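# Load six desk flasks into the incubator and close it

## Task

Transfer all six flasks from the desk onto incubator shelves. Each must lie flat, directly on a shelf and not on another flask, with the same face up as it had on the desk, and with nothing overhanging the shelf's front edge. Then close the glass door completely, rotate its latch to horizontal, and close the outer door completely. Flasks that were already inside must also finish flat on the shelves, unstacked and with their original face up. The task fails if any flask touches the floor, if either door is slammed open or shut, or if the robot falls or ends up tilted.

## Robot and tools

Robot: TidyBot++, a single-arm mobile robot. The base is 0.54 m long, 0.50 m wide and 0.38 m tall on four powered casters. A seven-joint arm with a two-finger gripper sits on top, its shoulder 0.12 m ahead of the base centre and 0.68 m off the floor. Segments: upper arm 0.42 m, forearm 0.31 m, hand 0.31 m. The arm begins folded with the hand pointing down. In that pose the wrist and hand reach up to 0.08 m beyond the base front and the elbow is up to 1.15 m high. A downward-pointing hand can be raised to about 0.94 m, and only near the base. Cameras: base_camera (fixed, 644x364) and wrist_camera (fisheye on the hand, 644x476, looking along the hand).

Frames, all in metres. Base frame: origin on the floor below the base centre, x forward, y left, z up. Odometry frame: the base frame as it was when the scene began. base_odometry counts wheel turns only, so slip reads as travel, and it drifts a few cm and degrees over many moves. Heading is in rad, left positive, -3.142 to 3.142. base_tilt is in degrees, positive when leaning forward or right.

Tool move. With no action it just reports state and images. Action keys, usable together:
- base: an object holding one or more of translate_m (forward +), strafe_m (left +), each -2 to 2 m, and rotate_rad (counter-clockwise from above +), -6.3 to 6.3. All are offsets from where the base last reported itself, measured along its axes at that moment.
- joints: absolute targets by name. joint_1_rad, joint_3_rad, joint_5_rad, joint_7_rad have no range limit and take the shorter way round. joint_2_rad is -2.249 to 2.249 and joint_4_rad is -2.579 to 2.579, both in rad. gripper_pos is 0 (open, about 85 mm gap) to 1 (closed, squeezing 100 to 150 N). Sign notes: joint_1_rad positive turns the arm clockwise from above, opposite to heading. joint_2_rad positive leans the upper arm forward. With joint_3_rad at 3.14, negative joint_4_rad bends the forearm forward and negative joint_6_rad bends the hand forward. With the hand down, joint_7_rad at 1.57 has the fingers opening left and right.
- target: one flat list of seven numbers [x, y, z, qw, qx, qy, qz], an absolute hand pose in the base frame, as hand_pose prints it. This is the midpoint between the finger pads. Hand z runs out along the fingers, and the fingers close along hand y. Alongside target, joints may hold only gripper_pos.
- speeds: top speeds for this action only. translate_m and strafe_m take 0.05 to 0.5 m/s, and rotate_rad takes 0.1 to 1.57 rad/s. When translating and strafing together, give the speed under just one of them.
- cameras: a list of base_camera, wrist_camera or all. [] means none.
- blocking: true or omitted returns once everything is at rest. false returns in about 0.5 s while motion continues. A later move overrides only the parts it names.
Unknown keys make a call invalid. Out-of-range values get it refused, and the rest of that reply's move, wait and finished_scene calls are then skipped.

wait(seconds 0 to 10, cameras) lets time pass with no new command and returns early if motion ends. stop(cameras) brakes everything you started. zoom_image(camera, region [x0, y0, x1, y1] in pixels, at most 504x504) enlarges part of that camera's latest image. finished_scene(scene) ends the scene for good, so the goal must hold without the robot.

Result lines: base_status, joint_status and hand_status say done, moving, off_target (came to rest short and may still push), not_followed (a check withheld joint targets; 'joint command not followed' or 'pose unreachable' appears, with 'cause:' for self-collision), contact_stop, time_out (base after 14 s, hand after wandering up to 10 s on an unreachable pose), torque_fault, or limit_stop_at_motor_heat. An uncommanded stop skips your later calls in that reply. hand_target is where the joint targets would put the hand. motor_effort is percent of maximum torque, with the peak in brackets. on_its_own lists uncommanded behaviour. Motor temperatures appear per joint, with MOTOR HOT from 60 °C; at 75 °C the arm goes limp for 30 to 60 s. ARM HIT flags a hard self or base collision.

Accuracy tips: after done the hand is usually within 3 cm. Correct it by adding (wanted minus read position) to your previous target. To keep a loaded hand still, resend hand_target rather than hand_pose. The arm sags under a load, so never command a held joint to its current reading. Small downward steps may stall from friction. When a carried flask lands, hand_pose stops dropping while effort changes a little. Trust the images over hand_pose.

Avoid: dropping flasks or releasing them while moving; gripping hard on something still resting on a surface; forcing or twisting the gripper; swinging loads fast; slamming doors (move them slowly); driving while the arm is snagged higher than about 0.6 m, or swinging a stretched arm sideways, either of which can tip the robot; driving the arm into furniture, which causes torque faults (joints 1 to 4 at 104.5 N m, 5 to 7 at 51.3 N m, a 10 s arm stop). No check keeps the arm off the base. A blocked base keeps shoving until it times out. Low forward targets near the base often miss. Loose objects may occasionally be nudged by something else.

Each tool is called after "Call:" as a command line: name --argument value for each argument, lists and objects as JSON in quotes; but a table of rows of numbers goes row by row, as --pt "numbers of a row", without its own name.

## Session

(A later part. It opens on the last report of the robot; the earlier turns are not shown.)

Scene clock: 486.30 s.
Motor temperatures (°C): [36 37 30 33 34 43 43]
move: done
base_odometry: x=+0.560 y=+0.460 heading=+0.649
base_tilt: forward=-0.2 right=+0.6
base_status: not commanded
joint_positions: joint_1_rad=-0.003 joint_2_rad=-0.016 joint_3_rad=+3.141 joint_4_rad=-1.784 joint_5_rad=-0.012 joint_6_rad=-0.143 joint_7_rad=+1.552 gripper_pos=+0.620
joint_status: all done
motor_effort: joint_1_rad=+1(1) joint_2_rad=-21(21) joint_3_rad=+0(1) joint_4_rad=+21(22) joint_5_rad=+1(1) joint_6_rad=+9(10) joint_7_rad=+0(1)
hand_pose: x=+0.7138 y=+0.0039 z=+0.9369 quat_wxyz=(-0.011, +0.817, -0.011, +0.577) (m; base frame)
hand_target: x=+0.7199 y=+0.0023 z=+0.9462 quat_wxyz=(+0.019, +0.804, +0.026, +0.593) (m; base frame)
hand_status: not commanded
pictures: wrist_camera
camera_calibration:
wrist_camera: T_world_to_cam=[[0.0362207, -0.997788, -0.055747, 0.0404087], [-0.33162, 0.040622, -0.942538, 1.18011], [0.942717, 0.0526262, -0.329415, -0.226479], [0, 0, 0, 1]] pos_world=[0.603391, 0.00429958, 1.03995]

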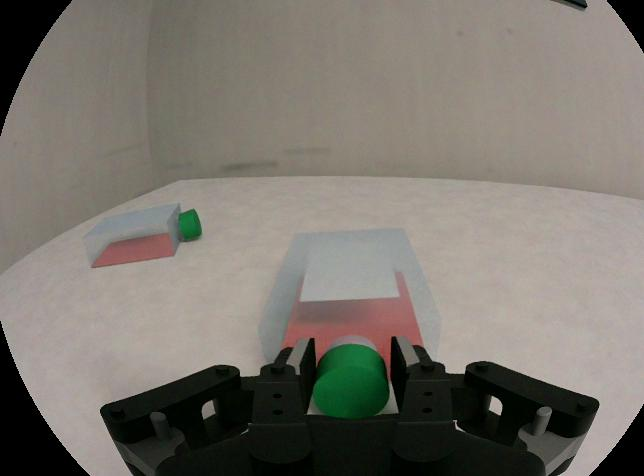

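Nearly identical to the previous grasp. Close and lift.

Call:
move --joints '{"gripper_pos": 0.76}' --cameras '["wrist_camera"]'

Call:
move --joints '{"joint_4_rad": -1.71}' --cameras '[]'

Call:
move --joints '{"gripper_pos": 0.88}' --cameras '["wrist_camera"]'

Scene clock: 487.27 s.
Motor temperatures (°C): [36 37 30 33 34 43 43]
move: off_target
base_odometry: x=+0.560 y=+0.460 heading=+0.649
base_tilt: forward=-0.2 right=+0.6
base_status: not commanded
joint_positions: joint_1_rad=-0.003 joint_2_rad=-0.016 joint_3_rad=+3.141 joint_4_rad=-1.784 joint_5_rad=-0.012 joint_6_rad=-0.143 joint_7_rad=+1.552 gripper_pos=+0.684
joint_status: gripper_pos off_target (ended at +0.684, target +0.760)
motor_effort: joint_1_rad=+1(1) joint_2_rad=-21(21) joint_3_rad=+0(1) joint_4_rad=+22(22) joint_5_rad=+1(2) joint_6_rad=+9(10) joint_7_rad=+0(1)
hand_pose: x=+0.7138 y=+0.0039 z=+0.9371 quat_wxyz=(-0.011, +0.816, -0.011, +0.577) (m; base frame)
hand_target: x=+0.7199 y=+0.0023 z=+0.9462 quat_wxyz=(+0.019, +0.804, +0.026, +0.593) (m; base frame)
hand_status: not commanded
pictures: wrist_camera
camera_calibration:
wrist_camera: T_world_to_cam=[[0.0362524, -0.997788, -0.0557274, 0.0403746], [-0.331144, 0.0406196, -0.942706, 1.18009], [0.942884, 0.0526292, -0.328939, -0.227042], [0, 0, 0, 1]] pos_world=[0.60339, 0.00429956, 1.04004]

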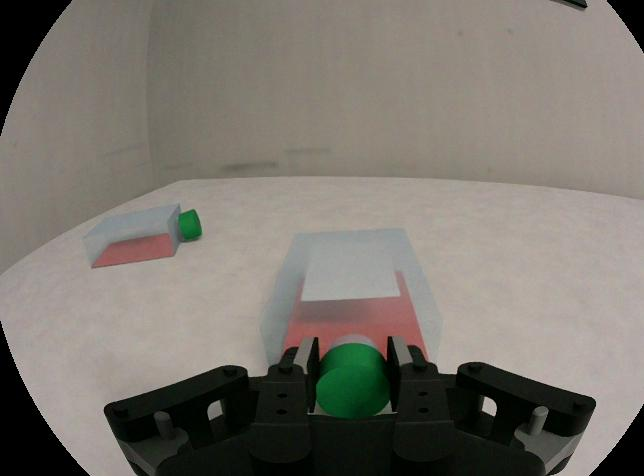

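Scene clock: 488.13 s.
Motor temperatures (°C): [36 37 30 33 34 43 43]
move: done
base_odometry: x=+0.560 y=+0.460 heading=+0.649
base_tilt: forward=-0.1 right=+0.6
base_status: not commanded
joint_positions: joint_1_rad=-0.003 joint_2_rad=-0.015 joint_3_rad=+3.141 joint_4_rad=-1.729 joint_5_rad=-0.012 joint_6_rad=-0.143 joint_7_rad=+1.552 gripper_pos=+0.684
joint_status: all done
motor_effort: joint_1_rad=+1(1) joint_2_rad=-22(23) joint_3_rad=+0(0) joint_4_rad=+23(24) joint_5_rad=+1(1) joint_6_rad=+11(11) joint_7_rad=+1(1)
hand_pose: x=+0.7224 y=+0.0039 z=+0.9703 quat_wxyz=(-0.011, +0.800, -0.011, +0.599) (m; base frame)
hand_target: x=+0.7301 y=+0.0023 z=+0.9932 quat_wxyz=(+0.020, +0.781, +0.026, +0.624) (m; base frame)
hand_status: not commanded
pictures: none
No camera images: "cameras" was empty.

Scene clock: 488.67 s.
Motor temperatures (°C): [36 37 30 33 34 43 43]
move: off_target
base_odometry: x=+0.560 y=+0.460 heading=+0.649
base_tilt: forward=-0.1 right=+0.6
base_status: not commanded
joint_positions: joint_1_rad=-0.003 joint_2_rad=-0.015 joint_3_rad=+3.141 joint_4_rad=-1.729 joint_5_rad=-0.012 joint_6_rad=-0.143 joint_7_rad=+1.552 gripper_pos=+0.684
joint_status: gripper_pos off_target (ended at +0.684, target +0.880)
motor_effort: joint_1_rad=+1(1) joint_2_rad=-22(22) joint_3_rad=+0(1) joint_4_rad=+22(23) joint_5_rad=+0(1) joint_6_rad=+10(11) joint_7_rad=+1(1)
hand_pose: x=+0.7224 y=+0.0039 z=+0.9703 quat_wxyz=(-0.011, +0.800, -0.011, +0.599) (m; base frame)
hand_target: x=+0.7301 y=+0.0023 z=+0.9932 quat_wxyz=(+0.020, +0.781, +0.026, +0.624) (m; base frame)
hand_status: not commanded
pictures: wrist_camera
camera_calibration:
wrist_camera: T_world_to_cam=[[0.0392914, -0.997774, -0.0538769, 0.0379492], [-0.278962, 0.0408214, -0.959434, 1.1928], [0.959498, 0.0527271, -0.276737, -0.286867], [0, 0, 0, 1]] pos_world=[0.606502, 0.00429865, 1.06707]

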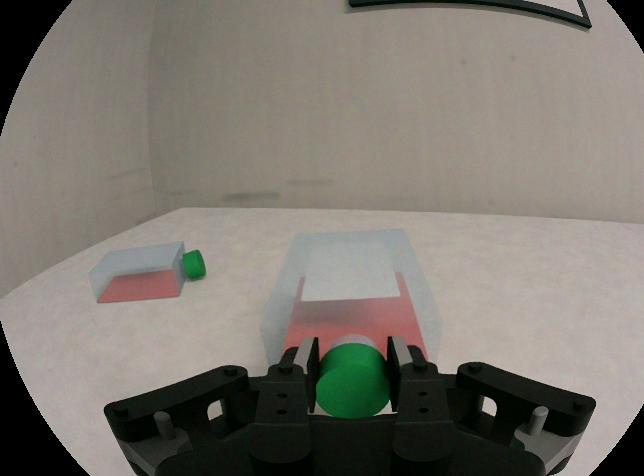

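Call:
move --base '{"translate_m": -0.4}' --speeds '{"translate_m": 0.25}' --joints '{"joint_2_rad": 0.11, "joint_4_rad": -1.57, "joint_6_rad": -0.04}' --cameras '["wrist_camera"]'

Scene clock: 492.20 s.
Motor temperatures (°C): [36 37 30 33 34 43 43]
move: done
base_odometry: x=+0.241 y=+0.218 heading=+0.650
base_tilt: forward=-0.1 right=+0.6
base_status: done
joint_positions: joint_1_rad=-0.003 joint_2_rad=+0.101 joint_3_rad=+3.141 joint_4_rad=-1.594 joint_5_rad=-0.012 joint_6_rad=-0.101 joint_7_rad=+1.552 gripper_pos=+0.684
joint_status: all done
motor_effort: joint_1_rad=+1(3) joint_2_rad=-27(29) joint_3_rad=+0(2) joint_4_rad=+22(24) joint_5_rad=+0(1) joint_6_rad=+10(11) joint_7_rad=+0(1)
hand_pose: x=+0.7769 y=+0.0039 z=+0.9920 quat_wxyz=(-0.011, +0.782, -0.011, +0.623) (m; base frame)
hand_target: x=+0.7855 y=+0.0024 z=+1.0195 quat_wxyz=(+0.020, +0.757, +0.025, +0.652) (m; base frame)
hand_status: not commanded
pictures: wrist_camera
camera_calibration:
wrist_camera: T_world_to_cam=[[0.0417983, -0.997793, -0.0515888, 0.0327025], [-0.220967, 0.0411236, -0.974414, 1.19861], [0.974385, 0.0521283, -0.21876, -0.402132], [0, 0, 0, 1]] pos_world=[0.655318, 0.0043016, 1.08166]

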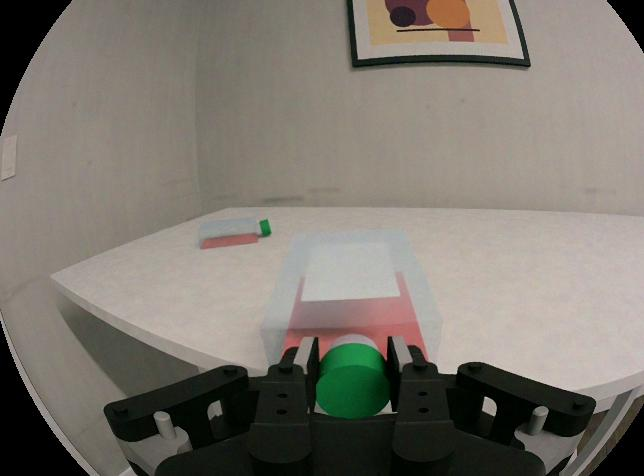

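Call:
move --base '{"translate_m": -0.6631, "strafe_m": -0.7036, "rotate_rad": -1.8656}' --speeds '{"translate_m": 0.35, "rotate_rad": 0.6}' --cameras '["base_camera", "wrist_camera"]'

Scene clock: 496.50 s.
Motor temperatures (°C): [36 37 30 33 34 43 43]
move: done
base_odometry: x=+0.139 y=-0.743 heading=-1.216
base_tilt: forward=-0.1 right=+0.6
base_status: done
joint_positions: joint_1_rad=+0.001 joint_2_rad=+0.107 joint_3_rad=+3.139 joint_4_rad=-1.593 joint_5_rad=-0.012 joint_6_rad=-0.100 joint_7_rad=+1.552 gripper_pos=+0.684
joint_status: not commanded
motor_effort: joint_1_rad=+1(5) joint_2_rad=-27(29) joint_3_rad=+0(4) joint_4_rad=+23(23) joint_5_rad=+0(2) joint_6_rad=+10(12) joint_7_rad=+1(1)
hand_pose: x=+0.7788 y=+0.0027 z=+0.9885 quat_wxyz=(-0.011, +0.784, -0.011, +0.621) (m; base frame)
hand_target: x=+0.7855 y=+0.0024 z=+1.0195 quat_wxyz=(+0.020, +0.757, +0.025, +0.652) (m; base frame)
hand_status: not commanded
pictures: base_camera, wrist_camera
camera_calibration:
wrist_camera: T_world_to_cam=[[0.0398575, -0.997851, -0.0520124, 0.033192], [-0.225604, 0.0417226, -0.973325, 1.19816], [0.973404, 0.0505285, -0.223456, -0.399373], [0, 0, 0, 1]] pos_world=[0.657737, 0.00330986, 1.07869]

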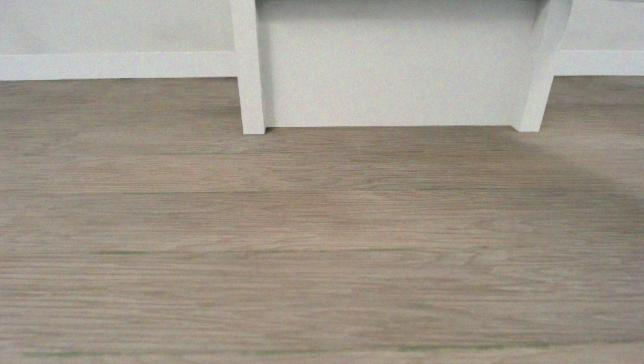

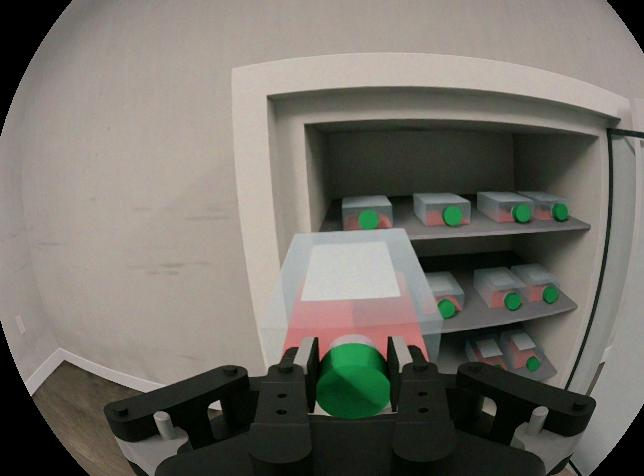

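Call:
zoom_image --camera "base_camera" --region '[215, 100, 295, 150]'

Call:
zoom_image --camera "base_camera" --region '[490, 100, 570, 150]'

Scaled by 6.300.

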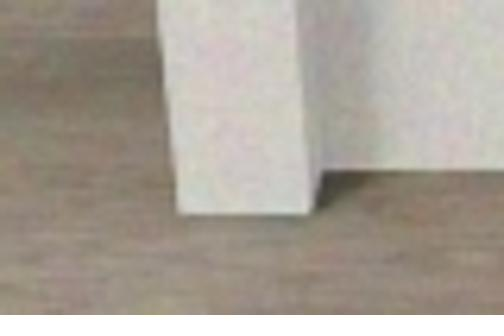

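Scaled by 6.300.

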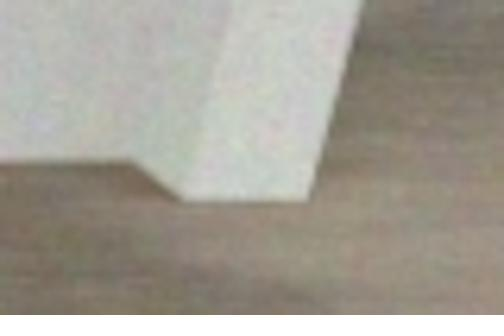

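Call:
move --base '{"strafe_m": -0.010, "rotate_rad": -0.015}' --joints '{"joint_2_rad": 0.305, "joint_4_rad": -1.778, "joint_6_rad": 0.345}' --cameras '[]'

Call:
move --joints '{"joint_2_rad": 0.50, "joint_4_rad": -1.956, "joint_6_rad": 0.725}' --cameras '[]'

Call:
move --joints '{"joint_2_rad": 0.693, "joint_4_rad": -2.134, "joint_6_rad": 1.10}' --cameras '["base_camera", "wrist_camera"]'

Scene clock: 505.27 s.
Motor temperatures (°C): [36 37 30 33 34 43 43]
move: done
base_odometry: x=+0.130 y=-0.747 heading=-1.231
base_tilt: forward=-0.1 right=+0.6
base_status: done
joint_positions: joint_1_rad=+0.004 joint_2_rad=+0.302 joint_3_rad=+3.141 joint_4_rad=-1.785 joint_5_rad=-0.012 joint_6_rad=+0.281 joint_7_rad=+1.552 gripper_pos=+0.684
joint_status: all done
motor_effort: joint_1_rad=+1(5) joint_2_rad=-32(37) joint_3_rad=+0(4) joint_4_rad=+21(24) joint_5_rad=+1(1) joint_6_rad=+10(12) joint_7_rad=+0(1)
hand_pose: x=+0.8202 y=-0.0023 z=+0.8552 quat_wxyz=(-0.007, +0.785, -0.015, +0.619) (m; base frame)
hand_target: x=+0.8263 y=+0.0023 z=+0.8773 quat_wxyz=(+0.020, +0.763, +0.025, +0.645) (m; base frame)
hand_status: not commanded
pictures: none
No camera images: "cameras" was empty.

Scene clock: 506.83 s.
Motor temperatures (°C): [36 37 30 33 34 43 43]
move: done
base_odometry: x=+0.130 y=-0.747 heading=-1.231
base_tilt: forward=-0.2 right=+0.6
base_status: not commanded
joint_positions: joint_1_rad=+0.004 joint_2_rad=+0.496 joint_3_rad=+3.141 joint_4_rad=-1.959 joint_5_rad=-0.012 joint_6_rad=+0.660 joint_7_rad=+1.552 gripper_pos=+0.684
joint_status: all done
motor_effort: joint_1_rad=+1(1) joint_2_rad=-34(39) joint_3_rad=+0(0) joint_4_rad=+17(21) joint_5_rad=+1(1) joint_6_rad=+10(12) joint_7_rad=+1(1)
hand_pose: x=+0.8220 y=-0.0036 z=+0.7393 quat_wxyz=(-0.005, +0.782, -0.015, +0.623) (m; base frame)
hand_target: x=+0.8271 y=+0.0023 z=+0.7581 quat_wxyz=(+0.020, +0.761, +0.025, +0.648) (m; base frame)
hand_status: not commanded
pictures: none
No camera images: "cameras" was empty.

Scene clock: 508.37 s.
Motor temperatures (°C): [36 37 30 33 34 43 43]
move: done
base_odometry: x=+0.130 y=-0.747 heading=-1.231
base_tilt: forward=-0.1 right=+0.6
base_status: not commanded
joint_positions: joint_1_rad=+0.004 joint_2_rad=+0.688 joint_3_rad=+3.141 joint_4_rad=-2.133 joint_5_rad=-0.012 joint_6_rad=+1.034 joint_7_rad=+1.552 gripper_pos=+0.684
joint_status: all done
motor_effort: joint_1_rad=+1(1) joint_2_rad=-35(39) joint_3_rad=+0(1) joint_4_rad=+11(18) joint_5_rad=+1(2) joint_6_rad=+11(12) joint_7_rad=+0(1)
hand_pose: x=+0.7894 y=-0.0044 z=+0.6422 quat_wxyz=(-0.003, +0.779, -0.015, +0.627) (m; base frame)
hand_target: x=+0.7926 y=+0.0022 z=+0.6582 quat_wxyz=(+0.020, +0.760, +0.025, +0.649) (m; base frame)
hand_status: not commanded
pictures: base_camera, wrist_camera
camera_calibration:
wrist_camera: T_world_to_cam=[[0.0251877, -0.998741, -0.0433744, 0.0137037], [-0.210546, 0.0371151, -0.976879, 0.854177], [0.977259, 0.0337376, -0.209346, -0.498887], [0, 0, 0, 1]] pos_world=[0.667041, -0.00118513, 0.730582]

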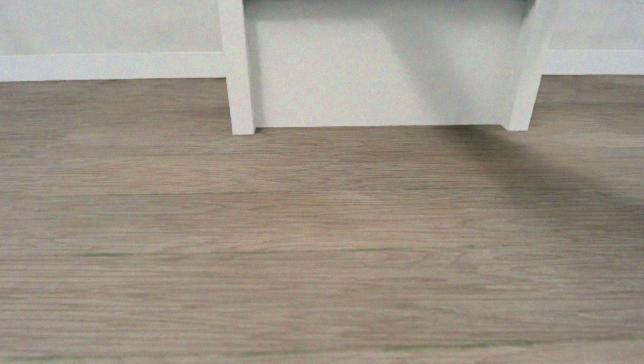

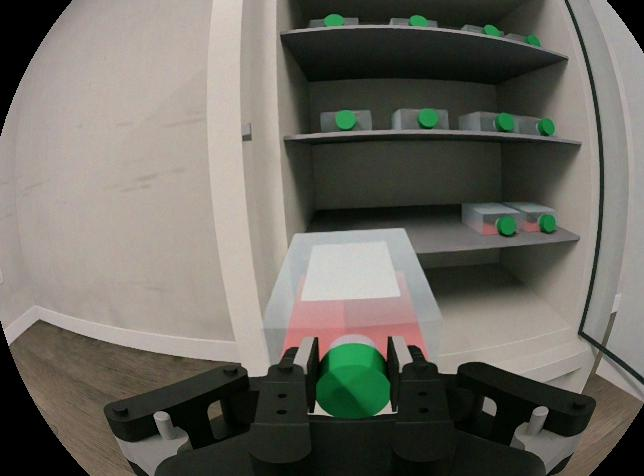

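Call:
zoom_image --camera "wrist_camera" --region '[430, 100, 600, 270]'

Scaled by 2.965.

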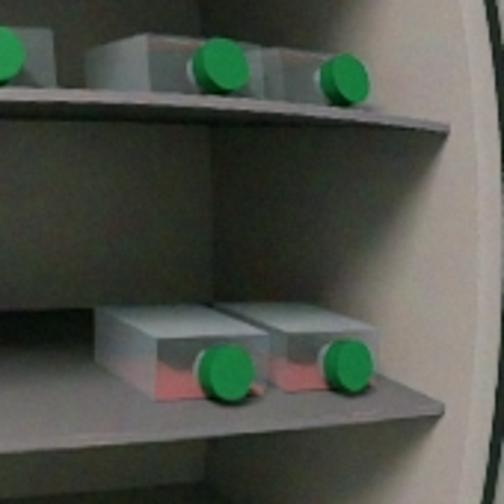

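Call:
move --base '{"translate_m": 0.25}' --speeds '{"translate_m": 0.2}' --cameras '["base_camera", "wrist_camera"]'

Scene clock: 514.67 s.
Motor temperatures (°C): [36 38 30 33 34 43 43]
move: done
base_odometry: x=+0.213 y=-0.983 heading=-1.231
base_tilt: forward=-0.1 right=+0.6
base_status: done
joint_positions: joint_1_rad=+0.004 joint_2_rad=+0.687 joint_3_rad=+3.141 joint_4_rad=-2.133 joint_5_rad=-0.012 joint_6_rad=+1.038 joint_7_rad=+1.552 gripper_pos=+0.684
joint_status: not commanded
motor_effort: joint_1_rad=+1(2) joint_2_rad=-34(36) joint_3_rad=+0(1) joint_4_rad=+11(12) joint_5_rad=+1(2) joint_6_rad=+10(11) joint_7_rad=+0(1)
hand_pose: x=+0.7895 y=-0.0044 z=+0.6433 quat_wxyz=(-0.003, +0.778, -0.015, +0.628) (m; base frame)
hand_target: x=+0.7926 y=+0.0022 z=+0.6582 quat_wxyz=(+0.020, +0.760, +0.025, +0.649) (m; base frame)
hand_status: not commanded
pictures: base_camera, wrist_camera
camera_calibration:
wrist_camera: T_world_to_cam=[[0.0253635, -0.998745, -0.0431823, 0.0134836], [-0.207035, 0.0370118, -0.977633, 0.852988], [0.978005, 0.0337365, -0.205837, -0.501505], [0, 0, 0, 1]] pos_world=[0.666731, -0.00118495, 0.731263]

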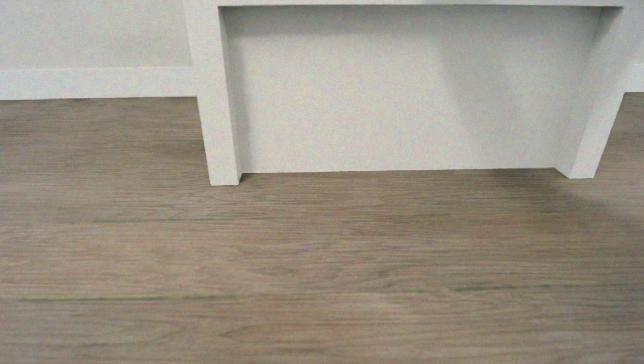

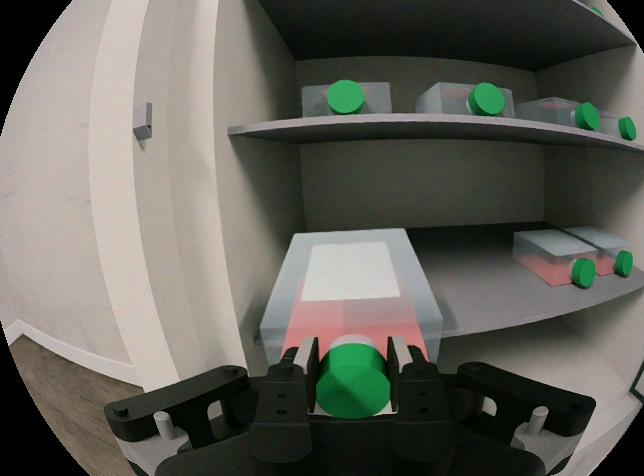

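Call:
zoom_image --camera "base_camera" --region '[180, 150, 260, 200]'

Call:
zoom_image --camera "base_camera" --region '[550, 150, 630, 200]'

Scaled by 6.300.

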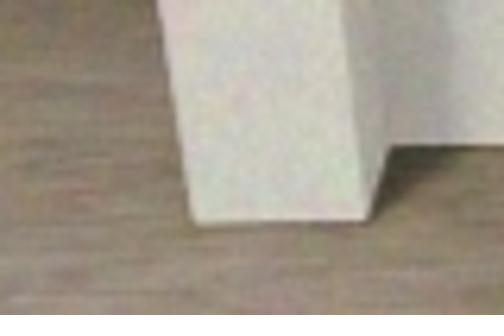

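Scaled by 6.300.

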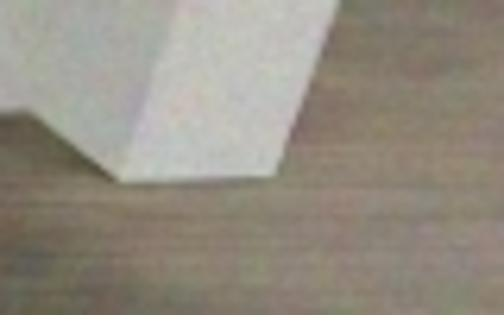

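Call:
move --base '{"translate_m": 0.178}' --speeds '{"translate_m": 0.15}' --cameras '["base_camera", "wrist_camera"]'

Scene clock: 518.43 s.
Motor temperatures (°C): [36 38 30 33 34 43 43]
move: done
base_odometry: x=+0.272 y=-1.151 heading=-1.231
base_tilt: forward=-0.1 right=+0.6
base_status: done
joint_positions: joint_1_rad=+0.004 joint_2_rad=+0.687 joint_3_rad=+3.141 joint_4_rad=-2.134 joint_5_rad=-0.012 joint_6_rad=+1.039 joint_7_rad=+1.552 gripper_pos=+0.684
joint_status: not commanded
motor_effort: joint_1_rad=+1(1) joint_2_rad=-35(36) joint_3_rad=+0(1) joint_4_rad=+10(13) joint_5_rad=+1(1) joint_6_rad=+10(11) joint_7_rad=+0(1)
hand_pose: x=+0.7893 y=-0.0044 z=+0.6434 quat_wxyz=(-0.003, +0.778, -0.015, +0.629) (m; base frame)
hand_target: x=+0.7926 y=+0.0022 z=+0.6582 quat_wxyz=(+0.020, +0.760, +0.025, +0.649) (m; base frame)
hand_status: not commanded
pictures: base_camera, wrist_camera
camera_calibration:
wrist_camera: T_world_to_cam=[[0.0252703, -0.998749, -0.0431602, 0.0135394], [-0.206936, 0.0370127, -0.977654, 0.852993], [0.978028, 0.033637, -0.205742, -0.501374], [0, 0, 0, 1]] pos_world=[0.666531, -0.00118438, 0.731363]

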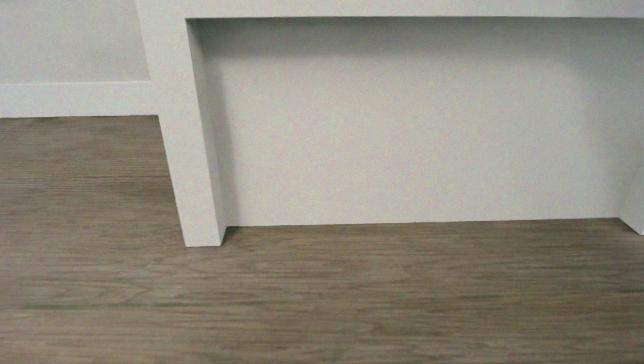

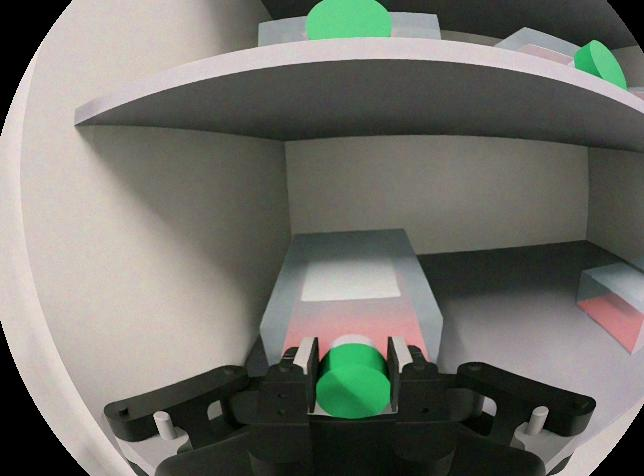

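Call:
move --joints '{"joint_2_rad": 0.662, "joint_4_rad": -2.047, "joint_6_rad": 0.79}' --cameras '["wrist_camera"]'

Scene clock: 520.07 s.
Motor temperatures (°C): [36 38 30 33 34 43 43]
move: done
base_odometry: x=+0.272 y=-1.151 heading=-1.231
base_tilt: forward=-0.1 right=+0.6
base_status: not commanded
joint_positions: joint_1_rad=+0.004 joint_2_rad=+0.667 joint_3_rad=+3.141 joint_4_rad=-2.066 joint_5_rad=-0.012 joint_6_rad=+0.841 joint_7_rad=+1.552 gripper_pos=+0.684
joint_status: all done
motor_effort: joint_1_rad=+1(1) joint_2_rad=-35(36) joint_3_rad=+0(1) joint_4_rad=+12(13) joint_5_rad=+1(1) joint_6_rad=+9(11) joint_7_rad=+1(1)
hand_pose: x=+0.7997 y=-0.0040 z=+0.6259 quat_wxyz=(-0.003, +0.811, -0.015, +0.585) (m; base frame)
hand_target: x=+0.8020 y=+0.0023 z=+0.6221 quat_wxyz=(+0.018, +0.818, +0.027, +0.574) (m; base frame)
hand_status: not commanded
pictures: wrist_camera
camera_calibration:
wrist_camera: T_world_to_cam=[[0.0212075, -0.998605, -0.0483466, 0.0194635], [-0.312468, 0.0393146, -0.949114, 0.904543], [0.949692, 0.0352351, -0.311198, -0.426501], [0, 0, 0, 1]] pos_world=[0.687272, -0.00109754, 0.726729]

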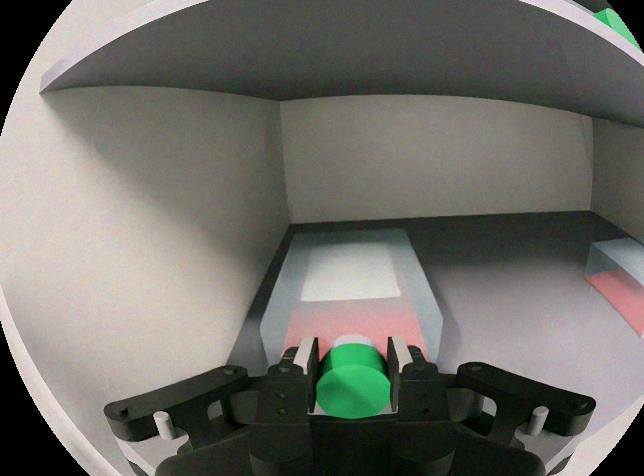

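Call:
move --joints '{"joint_2_rad": 0.682}' --cameras '[]'

Scene clock: 521.73 s.
Motor temperatures (°C): [36 38 30 33 34 43 43]
move: done
base_odometry: x=+0.272 y=-1.151 heading=-1.231
base_tilt: forward=-0.1 right=+0.6
base_status: not commanded
joint_positions: joint_1_rad=+0.004 joint_2_rad=+0.673 joint_3_rad=+3.141 joint_4_rad=-2.066 joint_5_rad=-0.012 joint_6_rad=+0.841 joint_7_rad=+1.552 gripper_pos=+0.684
joint_status: all done
motor_effort: joint_1_rad=+1(1) joint_2_rad=-35(37) joint_3_rad=+0(1) joint_4_rad=+12(13) joint_5_rad=+1(1) joint_6_rad=+10(11) joint_7_rad=+1(1)
hand_pose: x=+0.7993 y=-0.0040 z=+0.6219 quat_wxyz=(-0.003, +0.813, -0.015, +0.583) (m; base frame)
hand_target: x=+0.8007 y=+0.0023 z=+0.6084 quat_wxyz=(+0.017, +0.824, +0.027, +0.565) (m; base frame)
hand_status: not commanded
pictures: none
No camera images: "cameras" was empty.

Call:
move --joints '{"joint_2_rad": 0.692}' --cameras '[]'

Call:
move --joints '{"joint_2_rad": 0.699}' --cameras '["wrist_camera"]'

Scene clock: 522.63 s.
Motor temperatures (°C): [36 38 30 33 34 43 43]
move: done
base_odometry: x=+0.272 y=-1.151 heading=-1.231
base_tilt: forward=-0.1 right=+0.6
base_status: not commanded
joint_positions: joint_1_rad=+0.004 joint_2_rad=+0.677 joint_3_rad=+3.141 joint_4_rad=-2.066 joint_5_rad=-0.012 joint_6_rad=+0.841 joint_7_rad=+1.552 gripper_pos=+0.684
joint_status: all done
motor_effort: joint_1_rad=+1(1) joint_2_rad=-36(37) joint_3_rad=+0(0) joint_4_rad=+13(13) joint_5_rad=+1(1) joint_6_rad=+10(11) joint_7_rad=+0(1)
hand_pose: x=+0.7991 y=-0.0040 z=+0.6187 quat_wxyz=(-0.003, +0.814, -0.015, +0.581) (m; base frame)
hand_target: x=+0.7999 y=+0.0023 z=+0.6016 quat_wxyz=(+0.017, +0.827, +0.027, +0.561) (m; base frame)
hand_status: not commanded
pictures: none
No camera images: "cameras" was empty.

Scene clock: 523.13 s.
Motor temperatures (°C): [36 38 30 33 34 43 43]
move: done
base_odometry: x=+0.272 y=-1.151 heading=-1.231
base_tilt: forward=-0.1 right=+0.5
base_status: not commanded
joint_positions: joint_1_rad=+0.004 joint_2_rad=+0.682 joint_3_rad=+3.141 joint_4_rad=-2.066 joint_5_rad=-0.012 joint_6_rad=+0.841 joint_7_rad=+1.552 gripper_pos=+0.684
joint_status: all done
motor_effort: joint_1_rad=+0(1) joint_2_rad=-35(37) joint_3_rad=+0(0) joint_4_rad=+12(13) joint_5_rad=+1(1) joint_6_rad=+10(10) joint_7_rad=+0(1)
hand_pose: x=+0.7988 y=-0.0040 z=+0.6155 quat_wxyz=(-0.003, +0.815, -0.015, +0.579) (m; base frame)
hand_target: x=+0.7994 y=+0.0023 z=+0.5969 quat_wxyz=(+0.017, +0.829, +0.027, +0.558) (m; base frame)
hand_status: not commanded
pictures: wrist_camera
camera_calibration:
wrist_camera: T_world_to_cam=[[0.020437, -0.998601, -0.0487607, 0.0198599], [-0.326874, 0.0394168, -0.944246, 0.902974], [0.944847, 0.0352362, -0.325611, -0.416123], [0, 0, 0, 1]] pos_world=[0.687925, -0.00109772, 0.718104]

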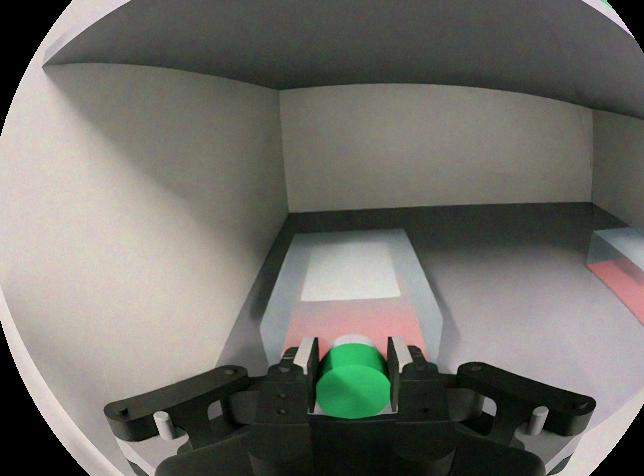

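Call:
move --joints '{"joint_2_rad": 0.706}' --cameras '[]'

Call:
move --joints '{"joint_2_rad": 0.713}' --cameras '[]'

Scene clock: 524.20 s.
Motor temperatures (°C): [36 38 30 33 34 43 43]
move: done
base_odometry: x=+0.272 y=-1.151 heading=-1.231
base_tilt: forward=-0.1 right=+0.5
base_status: not commanded
joint_positions: joint_1_rad=+0.004 joint_2_rad=+0.688 joint_3_rad=+3.141 joint_4_rad=-2.066 joint_5_rad=-0.012 joint_6_rad=+0.841 joint_7_rad=+1.552 gripper_pos=+0.684
joint_status: all done
motor_effort: joint_1_rad=+0(1) joint_2_rad=-36(37) joint_3_rad=-1(1) joint_4_rad=+12(13) joint_5_rad=+0(1) joint_6_rad=+9(11) joint_7_rad=+0(1)
hand_pose: x=+0.7983 y=-0.0040 z=+0.6114 quat_wxyz=(-0.003, +0.817, -0.015, +0.576) (m; base frame)
hand_target: x=+0.7987 y=+0.0023 z=+0.5921 quat_wxyz=(+0.017, +0.831, +0.027, +0.556) (m; base frame)
hand_status: not commanded
pictures: none
No camera images: "cameras" was empty.

Scene clock: 524.73 s.
Motor temperatures (°C): [36 38 30 33 34 43 43]
move: done
base_odometry: x=+0.272 y=-1.151 heading=-1.231
base_tilt: forward=-0.1 right=+0.6
base_status: not commanded
joint_positions: joint_1_rad=+0.004 joint_2_rad=+0.695 joint_3_rad=+3.141 joint_4_rad=-2.066 joint_5_rad=-0.012 joint_6_rad=+0.841 joint_7_rad=+1.552 gripper_pos=+0.684
joint_status: all done
motor_effort: joint_1_rad=+1(1) joint_2_rad=-36(36) joint_3_rad=+0(1) joint_4_rad=+12(13) joint_5_rad=+1(1) joint_6_rad=+10(11) joint_7_rad=+0(1)
hand_pose: x=+0.7979 y=-0.0040 z=+0.6070 quat_wxyz=(-0.003, +0.819, -0.015, +0.574) (m; base frame)
hand_target: x=+0.7981 y=+0.0023 z=+0.5874 quat_wxyz=(+0.017, +0.833, +0.027, +0.553) (m; base frame)
hand_status: not commanded
pictures: none
No camera images: "cameras" was empty.

Call:
move --joints '{"joint_6_rad": 0.916, "joint_2_rad": 0.720}' --cameras '[]'

Scene clock: 526.43 s.
Motor temperatures (°C): [36 38 30 33 34 43 43]
move: done
base_odometry: x=+0.272 y=-1.151 heading=-1.231
base_tilt: forward=-0.1 right=+0.5
base_status: not commanded
joint_positions: joint_1_rad=+0.004 joint_2_rad=+0.705 joint_3_rad=+3.141 joint_4_rad=-2.063 joint_5_rad=-0.012 joint_6_rad=+0.916 joint_7_rad=+1.552 gripper_pos=+0.684
joint_status: all done
motor_effort: joint_1_rad=+1(1) joint_2_rad=-36(36) joint_3_rad=+0(1) joint_4_rad=+12(14) joint_5_rad=+1(1) joint_6_rad=+10(11) joint_7_rad=+1(1)
hand_pose: x=+0.8052 y=-0.0042 z=+0.6232 quat_wxyz=(-0.003, +0.799, -0.015, +0.601) (m; base frame)
hand_target: x=+0.8106 y=+0.0023 z=+0.6195 quat_wxyz=(+0.019, +0.798, +0.026, +0.601) (m; base frame)
hand_status: not commanded
pictures: none
No camera images: "cameras" was empty.

Call:
move --joints '{"joint_6_rad": 0.84}' --cameras '[]'

Call:
move --joints '{"joint_2_rad": 0.728}' --cameras '[]'

Scene clock: 527.83 s.
Motor temperatures (°C): [36 38 30 33 34 43 43]
move: done
base_odometry: x=+0.272 y=-1.151 heading=-1.231
base_tilt: forward=-0.1 right=+0.6
base_status: not commanded
joint_positions: joint_1_rad=+0.004 joint_2_rad=+0.707 joint_3_rad=+3.141 joint_4_rad=-2.061 joint_5_rad=-0.012 joint_6_rad=+0.861 joint_7_rad=+1.552 gripper_pos=+0.684
joint_status: all done
motor_effort: joint_1_rad=+1(1) joint_2_rad=-35(38) joint_3_rad=-1(1) joint_4_rad=+11(13) joint_5_rad=+1(1) joint_6_rad=+11(11) joint_7_rad=+1(1)
hand_pose: x=+0.8007 y=-0.0041 z=+0.6059 quat_wxyz=(-0.003, +0.816, -0.015, +0.578) (m; base frame)
hand_target: x=+0.8032 y=+0.0023 z=+0.5970 quat_wxyz=(+0.018, +0.821, +0.027, +0.570) (m; base frame)
hand_status: not commanded
pictures: none
No camera images: "cameras" was empty.

Scene clock: 528.30 s.
Motor temperatures (°C): [36 38 30 33 34 43 43]
move: done
base_odometry: x=+0.272 y=-1.151 heading=-1.231
base_tilt: forward=-0.1 right=+0.6
base_status: not commanded
joint_positions: joint_1_rad=+0.004 joint_2_rad=+0.708 joint_3_rad=+3.141 joint_4_rad=-2.061 joint_5_rad=-0.012 joint_6_rad=+0.861 joint_7_rad=+1.552 gripper_pos=+0.684
joint_status: all done
motor_effort: joint_1_rad=+1(1) joint_2_rad=-35(36) joint_3_rad=+0(1) joint_4_rad=+11(12) joint_5_rad=+1(1) joint_6_rad=+10(10) joint_7_rad=+1(1)
hand_pose: x=+0.8007 y=-0.0041 z=+0.6056 quat_wxyz=(-0.003, +0.816, -0.015, +0.578) (m; base frame)
hand_target: x=+0.8025 y=+0.0023 z=+0.5916 quat_wxyz=(+0.017, +0.823, +0.027, +0.567) (m; base frame)
hand_status: not commanded
pictures: none
No camera images: "cameras" was empty.

Call:
move --joints '{"joint_2_rad": 0.736}' --cameras '["wrist_camera"]'

Scene clock: 529.20 s.
Motor temperatures (°C): [36 38 30 33 34 43 43]
move: done
base_odometry: x=+0.272 y=-1.151 heading=-1.231
base_tilt: forward=-0.2 right=+0.6
base_status: not commanded
joint_positions: joint_1_rad=+0.004 joint_2_rad=+0.709 joint_3_rad=+3.141 joint_4_rad=-2.061 joint_5_rad=-0.012 joint_6_rad=+0.861 joint_7_rad=+1.552 gripper_pos=+0.684
joint_status: all done
motor_effort: joint_1_rad=+1(1) joint_2_rad=-33(35) joint_3_rad=+0(0) joint_4_rad=+10(11) joint_5_rad=+1(1) joint_6_rad=+9(9) joint_7_rad=+1(2)
hand_pose: x=+0.8008 y=-0.0041 z=+0.6054 quat_wxyz=(-0.003, +0.816, -0.015, +0.578) (m; base frame)
hand_target: x=+0.8018 y=+0.0023 z=+0.5861 quat_wxyz=(+0.017, +0.825, +0.027, +0.564) (m; base frame)
hand_status: not commanded
pictures: wrist_camera
camera_calibration:
wrist_camera: T_world_to_cam=[[0.0203419, -0.998613, -0.048564, 0.019155], [-0.328151, 0.0392144, -0.943811, 0.894836], [0.944406, 0.0351352, -0.326899, -0.420241], [0, 0, 0, 1]] pos_world=[0.69013, -0.00119679, 0.70811]

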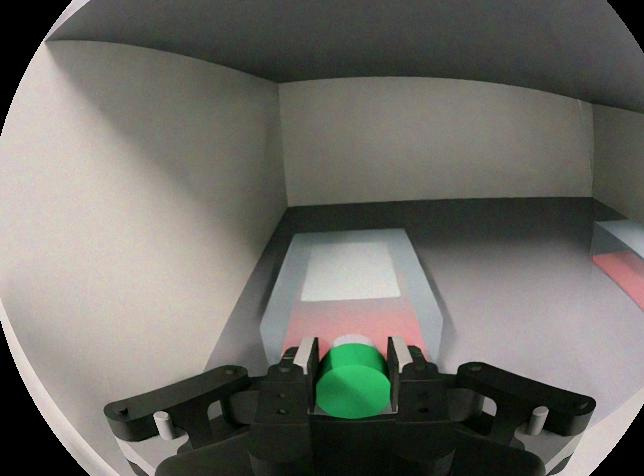

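Call:
move --joints '{"gripper_pos": 0.66}' --cameras '[]'

Call:
move --joints '{"gripper_pos": 0.5}' --cameras '["wrist_camera"]'

Scene clock: 530.33 s.
Motor temperatures (°C): [36 38 30 33 34 43 43]
move: done
base_odometry: x=+0.272 y=-1.151 heading=-1.231
base_tilt: forward=-0.2 right=+0.5
base_status: not commanded
joint_positions: joint_1_rad=+0.004 joint_2_rad=+0.709 joint_3_rad=+3.141 joint_4_rad=-2.061 joint_5_rad=-0.012 joint_6_rad=+0.861 joint_7_rad=+1.552 gripper_pos=+0.659
joint_status: all done
motor_effort: joint_1_rad=+0(1) joint_2_rad=-34(35) joint_3_rad=+0(1) joint_4_rad=+11(11) joint_5_rad=+2(2) joint_6_rad=+8(9) joint_7_rad=+1(1)
hand_pose: x=+0.8009 y=-0.0041 z=+0.6053 quat_wxyz=(-0.003, +0.816, -0.015, +0.578) (m; base frame)
hand_target: x=+0.8018 y=+0.0023 z=+0.5861 quat_wxyz=(+0.017, +0.825, +0.027, +0.564) (m; base frame)
hand_status: not commanded
pictures: none
No camera images: "cameras" was empty.

Scene clock: 530.93 s.
Motor temperatures (°C): [36 38 30 33 34 43 43]
move: done
base_odometry: x=+0.272 y=-1.151 heading=-1.231
base_tilt: forward=-0.1 right=+0.6
base_status: not commanded
joint_positions: joint_1_rad=+0.004 joint_2_rad=+0.714 joint_3_rad=+3.141 joint_4_rad=-2.061 joint_5_rad=-0.012 joint_6_rad=+0.861 joint_7_rad=+1.552 gripper_pos=+0.500
joint_status: all done
motor_effort: joint_1_rad=+1(1) joint_2_rad=-35(35) joint_3_rad=+0(1) joint_4_rad=+11(12) joint_5_rad=+1(1) joint_6_rad=+10(11) joint_7_rad=+0(1)
hand_pose: x=+0.8005 y=-0.0041 z=+0.6017 quat_wxyz=(-0.003, +0.817, -0.015, +0.576) (m; base frame)
hand_target: x=+0.8018 y=+0.0023 z=+0.5861 quat_wxyz=(+0.017, +0.825, +0.027, +0.564) (m; base frame)
hand_status: not commanded
pictures: wrist_camera
camera_calibration:
wrist_camera: T_world_to_cam=[[0.0201505, -0.998621, -0.0484855, 0.0190803], [-0.333162, 0.0390168, -0.942062, 0.894198], [0.942654, 0.0351365, -0.331916, -0.416611], [0, 0, 0, 1]] pos_world=[0.690248, -0.00119646, 0.705035]

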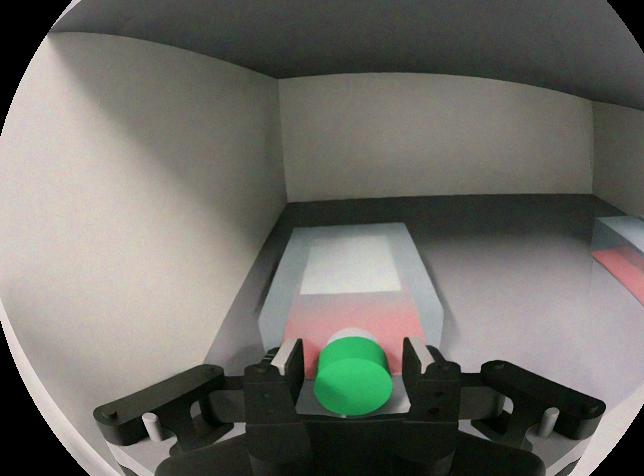

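Call:
move --joints '{"joint_2_rad": 0.698}' --cameras '[]'

Call:
move --base '{"translate_m": -0.15}' --speeds '{"translate_m": 0.2}' --cameras '["wrist_camera"]'

Scene clock: 532.47 s.
Motor temperatures (°C): [36 38 30 33 34 43 43]
move: done
base_odometry: x=+0.272 y=-1.151 heading=-1.231
base_tilt: forward=-0.1 right=+0.6
base_status: not commanded
joint_positions: joint_1_rad=+0.004 joint_2_rad=+0.690 joint_3_rad=+3.141 joint_4_rad=-2.060 joint_5_rad=-0.012 joint_6_rad=+0.861 joint_7_rad=+1.552 gripper_pos=+0.500
joint_status: all done
motor_effort: joint_1_rad=+1(1) joint_2_rad=-35(37) joint_3_rad=+0(1) joint_4_rad=+11(12) joint_5_rad=+1(1) joint_6_rad=+10(10) joint_7_rad=+1(1)
hand_pose: x=+0.8023 y=-0.0041 z=+0.6181 quat_wxyz=(-0.003, +0.810, -0.015, +0.586) (m; base frame)
hand_target: x=+0.8049 y=+0.0023 z=+0.6121 quat_wxyz=(+0.018, +0.814, +0.026, +0.579) (m; base frame)
hand_status: not commanded
pictures: none
No camera images: "cameras" was empty.

Scene clock: 534.00 s.
Motor temperatures (°C): [36 38 30 33 34 43 43]
move: done
base_odometry: x=+0.222 y=-1.009 heading=-1.231
base_tilt: forward=-0.2 right=+0.6
base_status: done
joint_positions: joint_1_rad=+0.004 joint_2_rad=+0.689 joint_3_rad=+3.141 joint_4_rad=-2.058 joint_5_rad=-0.012 joint_6_rad=+0.861 joint_7_rad=+1.552 gripper_pos=+0.500
joint_status: not commanded
motor_effort: joint_1_rad=+0(2) joint_2_rad=-35(37) joint_3_rad=+0(1) joint_4_rad=+12(13) joint_5_rad=+0(1) joint_6_rad=+9(10) joint_7_rad=+1(1)
hand_pose: x=+0.8033 y=-0.0038 z=+0.6197 quat_wxyz=(-0.003, +0.809, -0.015, +0.587) (m; base frame)
hand_target: x=+0.8049 y=+0.0023 z=+0.6121 quat_wxyz=(+0.018, +0.814, +0.026, +0.579) (m; base frame)
hand_status: not commanded
pictures: wrist_camera
camera_calibration:
wrist_camera: T_world_to_cam=[[0.0218197, -0.998618, -0.0478164, 0.0183633], [-0.30718, 0.0388178, -0.950859, 0.896625], [0.951401, 0.0354358, -0.305909, -0.436543], [0, 0, 0, 1]] pos_world=[0.690352, -0.000997837, 0.7199]

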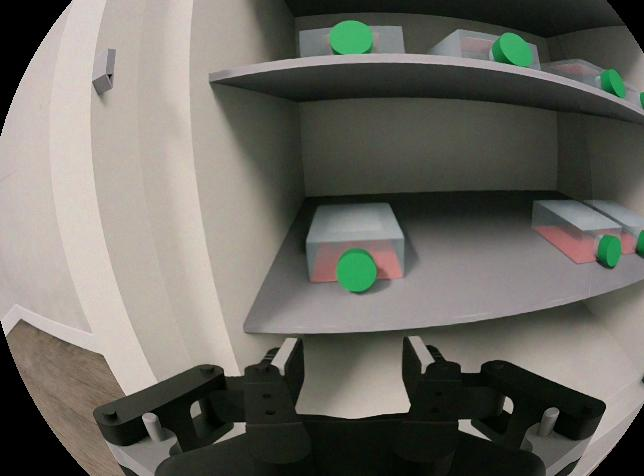

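Call:
move --base '{"translate_m": -0.28}' --speeds '{"translate_m": 0.3}' --cameras '["wrist_camera"]'

Call:
move --base '{"translate_m": -1.204, "strafe_m": 0.86, "rotate_rad": 1.8675}' --speeds '{"translate_m": 0.4, "rotate_rad": 0.6}' --joints '{"joint_2_rad": -0.01, "joint_4_rad": -0.78, "joint_5_rad": 0, "joint_6_rad": -1.515, "joint_7_rad": 1.635, "gripper_pos": 1.0}' --cameras '["base_camera", "wrist_camera"]'

Scene clock: 541.57 s.
Motor temperatures (°C): [36 38 30 33 34 43 43]
move: done
base_odometry: x=+0.128 y=-0.745 heading=-1.231
base_tilt: forward=-0.2 right=+0.6
base_status: done
joint_positions: joint_1_rad=+0.004 joint_2_rad=+0.689 joint_3_rad=+3.141 joint_4_rad=-2.057 joint_5_rad=-0.012 joint_6_rad=+0.861 joint_7_rad=+1.552 gripper_pos=+0.500
joint_status: not commanded
motor_effort: joint_1_rad=+1(1) joint_2_rad=-35(36) joint_3_rad=+0(1) joint_4_rad=+11(13) joint_5_rad=+1(1) joint_6_rad=+9(10) joint_7_rad=+0(2)
hand_pose: x=+0.8038 y=-0.0038 z=+0.6207 quat_wxyz=(-0.003, +0.809, -0.015, +0.588) (m; base frame)
hand_target: x=+0.8049 y=+0.0023 z=+0.6121 quat_wxyz=(+0.018, +0.814, +0.026, +0.579) (m; base frame)
hand_status: not commanded
pictures: wrist_camera
camera_calibration:
wrist_camera: T_world_to_cam=[[0.0219105, -0.998618, -0.047773, 0.0183007], [-0.305375, 0.0388159, -0.951441, 0.896639], [0.95198, 0.0354352, -0.304103, -0.438281], [0, 0, 0, 1]] pos_world=[0.690646, -0.00099783, 0.720691]

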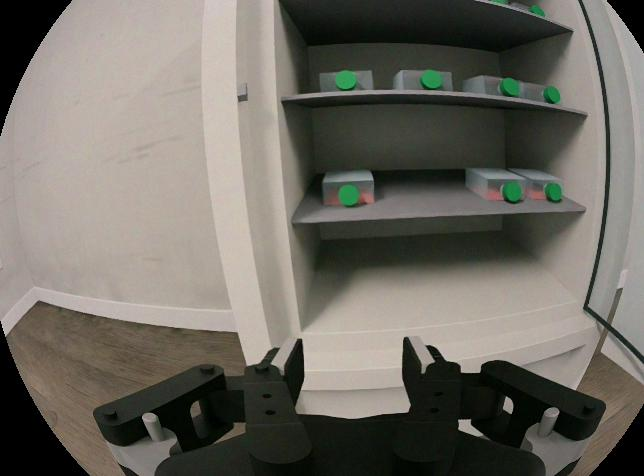

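Scene clock: 546.43 s.
Motor temperatures (°C): [36 38 30 33 34 43 43]
move: done
base_odometry: x=+0.538 y=+0.677 heading=+0.637
base_tilt: forward=-0.1 right=+0.5
base_status: done
joint_positions: joint_1_rad=+0.007 joint_2_rad=-0.013 joint_3_rad=+3.141 joint_4_rad=-0.796 joint_5_rad=-0.012 joint_6_rad=-1.447 joint_7_rad=+1.552 gripper_pos=+0.999
joint_status: all done
motor_effort: joint_1_rad=+1(5) joint_2_rad=-16(40) joint_3_rad=+0(4) joint_4_rad=+16(22) joint_5_rad=+1(3) joint_6_rad=+8(10) joint_7_rad=+0(2)
hand_pose: x=+0.5815 y=+0.0023 z=+1.1347 quat_wxyz=(-0.009, +0.898, -0.009, +0.440) (m; base frame)
hand_target: x=+0.5688 y=+0.0021 z=+1.1243 quat_wxyz=(+0.013, +0.909, +0.030, +0.415) (m; base frame)
hand_status: not commanded
pictures: base_camera, wrist_camera
camera_calibration:
wrist_camera: T_world_to_cam=[[0.0223409, -0.997886, -0.0610202, 0.068639], [-0.61047, 0.0347188, -0.791278, 1.31322], [0.791724, 0.0549288, -0.608404, 0.367824], [0, 0, 0, 1]] pos_world=[0.508933, 0.00269633, 1.2671]

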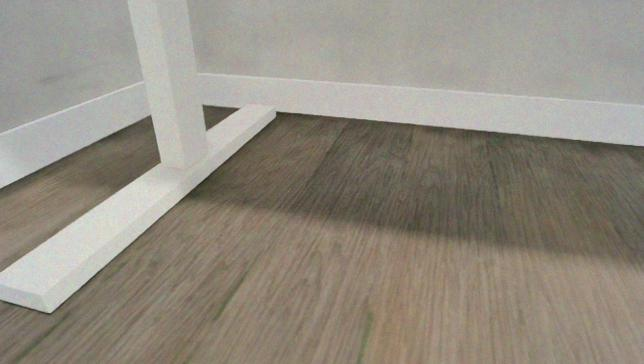

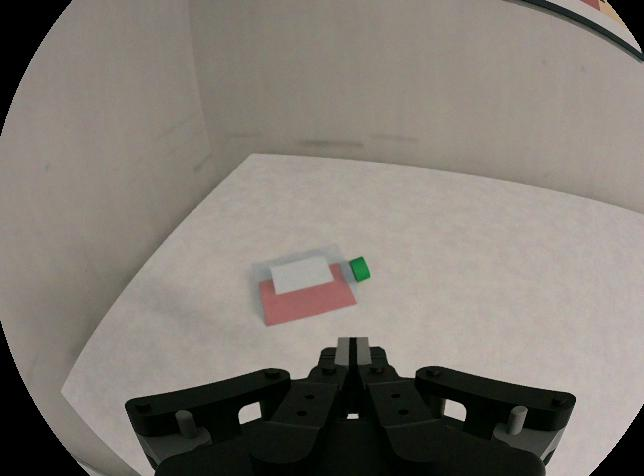

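Call:
zoom_image --camera "wrist_camera" --region '[240, 230, 390, 335]'

Scaled by 3.360.

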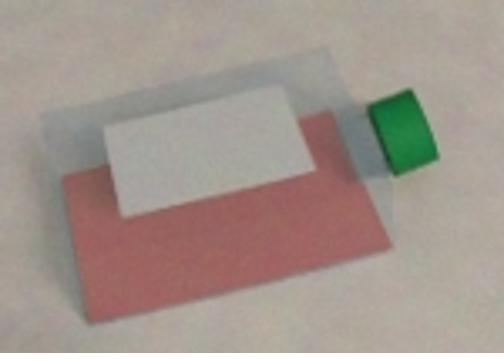

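Call:
move --joints '{"joint_2_rad": 0.435, "joint_4_rad": -0.60, "joint_6_rad": -1.174, "gripper_pos": 1.0}' --base '{"translate_m": 0.0962, "strafe_m": -0.0018}' --speeds '{"translate_m": 0.15}' --cameras '["wrist_camera"]'

Call:
move --joints '{"joint_4_rad": -0.735}' --cameras '["wrist_camera"]'

Scene clock: 552.97 s.
Motor temperatures (°C): [36 38 30 33 34 43 43]
move: done
base_odometry: x=+0.616 y=+0.733 heading=+0.637
base_tilt: forward=-0.1 right=+0.5
base_status: done
joint_positions: joint_1_rad=+0.007 joint_2_rad=+0.425 joint_3_rad=+3.141 joint_4_rad=-0.619 joint_5_rad=-0.012 joint_6_rad=-1.235 joint_7_rad=+1.552 gripper_pos=+0.999
joint_status: all done
motor_effort: joint_1_rad=+0(1) joint_2_rad=-33(39) joint_3_rad=+0(1) joint_4_rad=+19(21) joint_5_rad=+0(2) joint_6_rad=+8(9) joint_7_rad=+1(1)
hand_pose: x=+0.8005 y=+0.0006 z=+1.0207 quat_wxyz=(-0.009, +0.908, -0.011, +0.418) (m; base frame)
hand_target: x=+0.8166 y=+0.0021 z=+1.0384 quat_wxyz=(+0.014, +0.893, +0.029, +0.449) (m; base frame)
hand_status: not commanded
pictures: wrist_camera
camera_calibration:
wrist_camera: T_world_to_cam=[[0.0172083, -0.997798, -0.0640574, 0.0623389], [-0.648549, 0.0376216, -0.760242, 1.35559], [0.760978, 0.0546268, -0.646474, 0.188717], [0, 0, 0, 1]] pos_world=[0.734485, 0.000893111, 1.15657]

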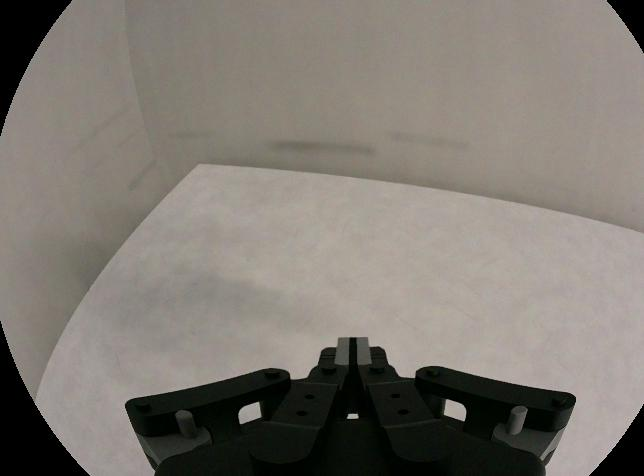

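Scene clock: 554.00 s.
Motor temperatures (°C): [36 38 30 33 34 43 43]
move: done
base_odometry: x=+0.616 y=+0.733 heading=+0.637
base_tilt: forward=-0.1 right=+0.6
base_status: not commanded
joint_positions: joint_1_rad=+0.007 joint_2_rad=+0.427 joint_3_rad=+3.141 joint_4_rad=-0.730 joint_5_rad=-0.012 joint_6_rad=-1.232 joint_7_rad=+1.552 gripper_pos=+0.999
joint_status: all done
motor_effort: joint_1_rad=+0(1) joint_2_rad=-34(36) joint_3_rad=+0(0) joint_4_rad=+19(20) joint_5_rad=+1(1) joint_6_rad=+7(9) joint_7_rad=+1(1)
hand_pose: x=+0.7939 y=+0.0007 z=+0.9645 quat_wxyz=(-0.008, +0.930, -0.011, +0.368) (m; base frame)
hand_target: x=+0.8085 y=+0.0022 z=+0.9686 quat_wxyz=(+0.012, +0.921, +0.030, +0.388) (m; base frame)
hand_status: not commanded
pictures: wrist_camera
camera_calibration:
wrist_camera: T_world_to_cam=[[0.0101457, -0.997751, -0.0662528, 0.0666707], [-0.72714, 0.03812, -0.68543, 1.29884], [0.686414, 0.0551292, -0.725118, 0.292398], [0, 0, 0, 1]] pos_world=[0.743054, 0.000889328, 1.1067]

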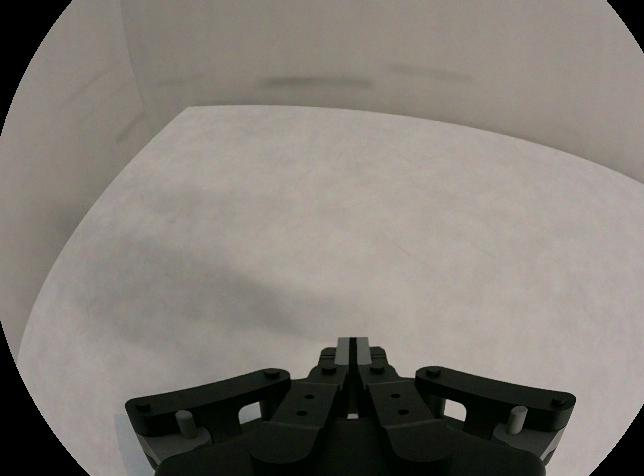

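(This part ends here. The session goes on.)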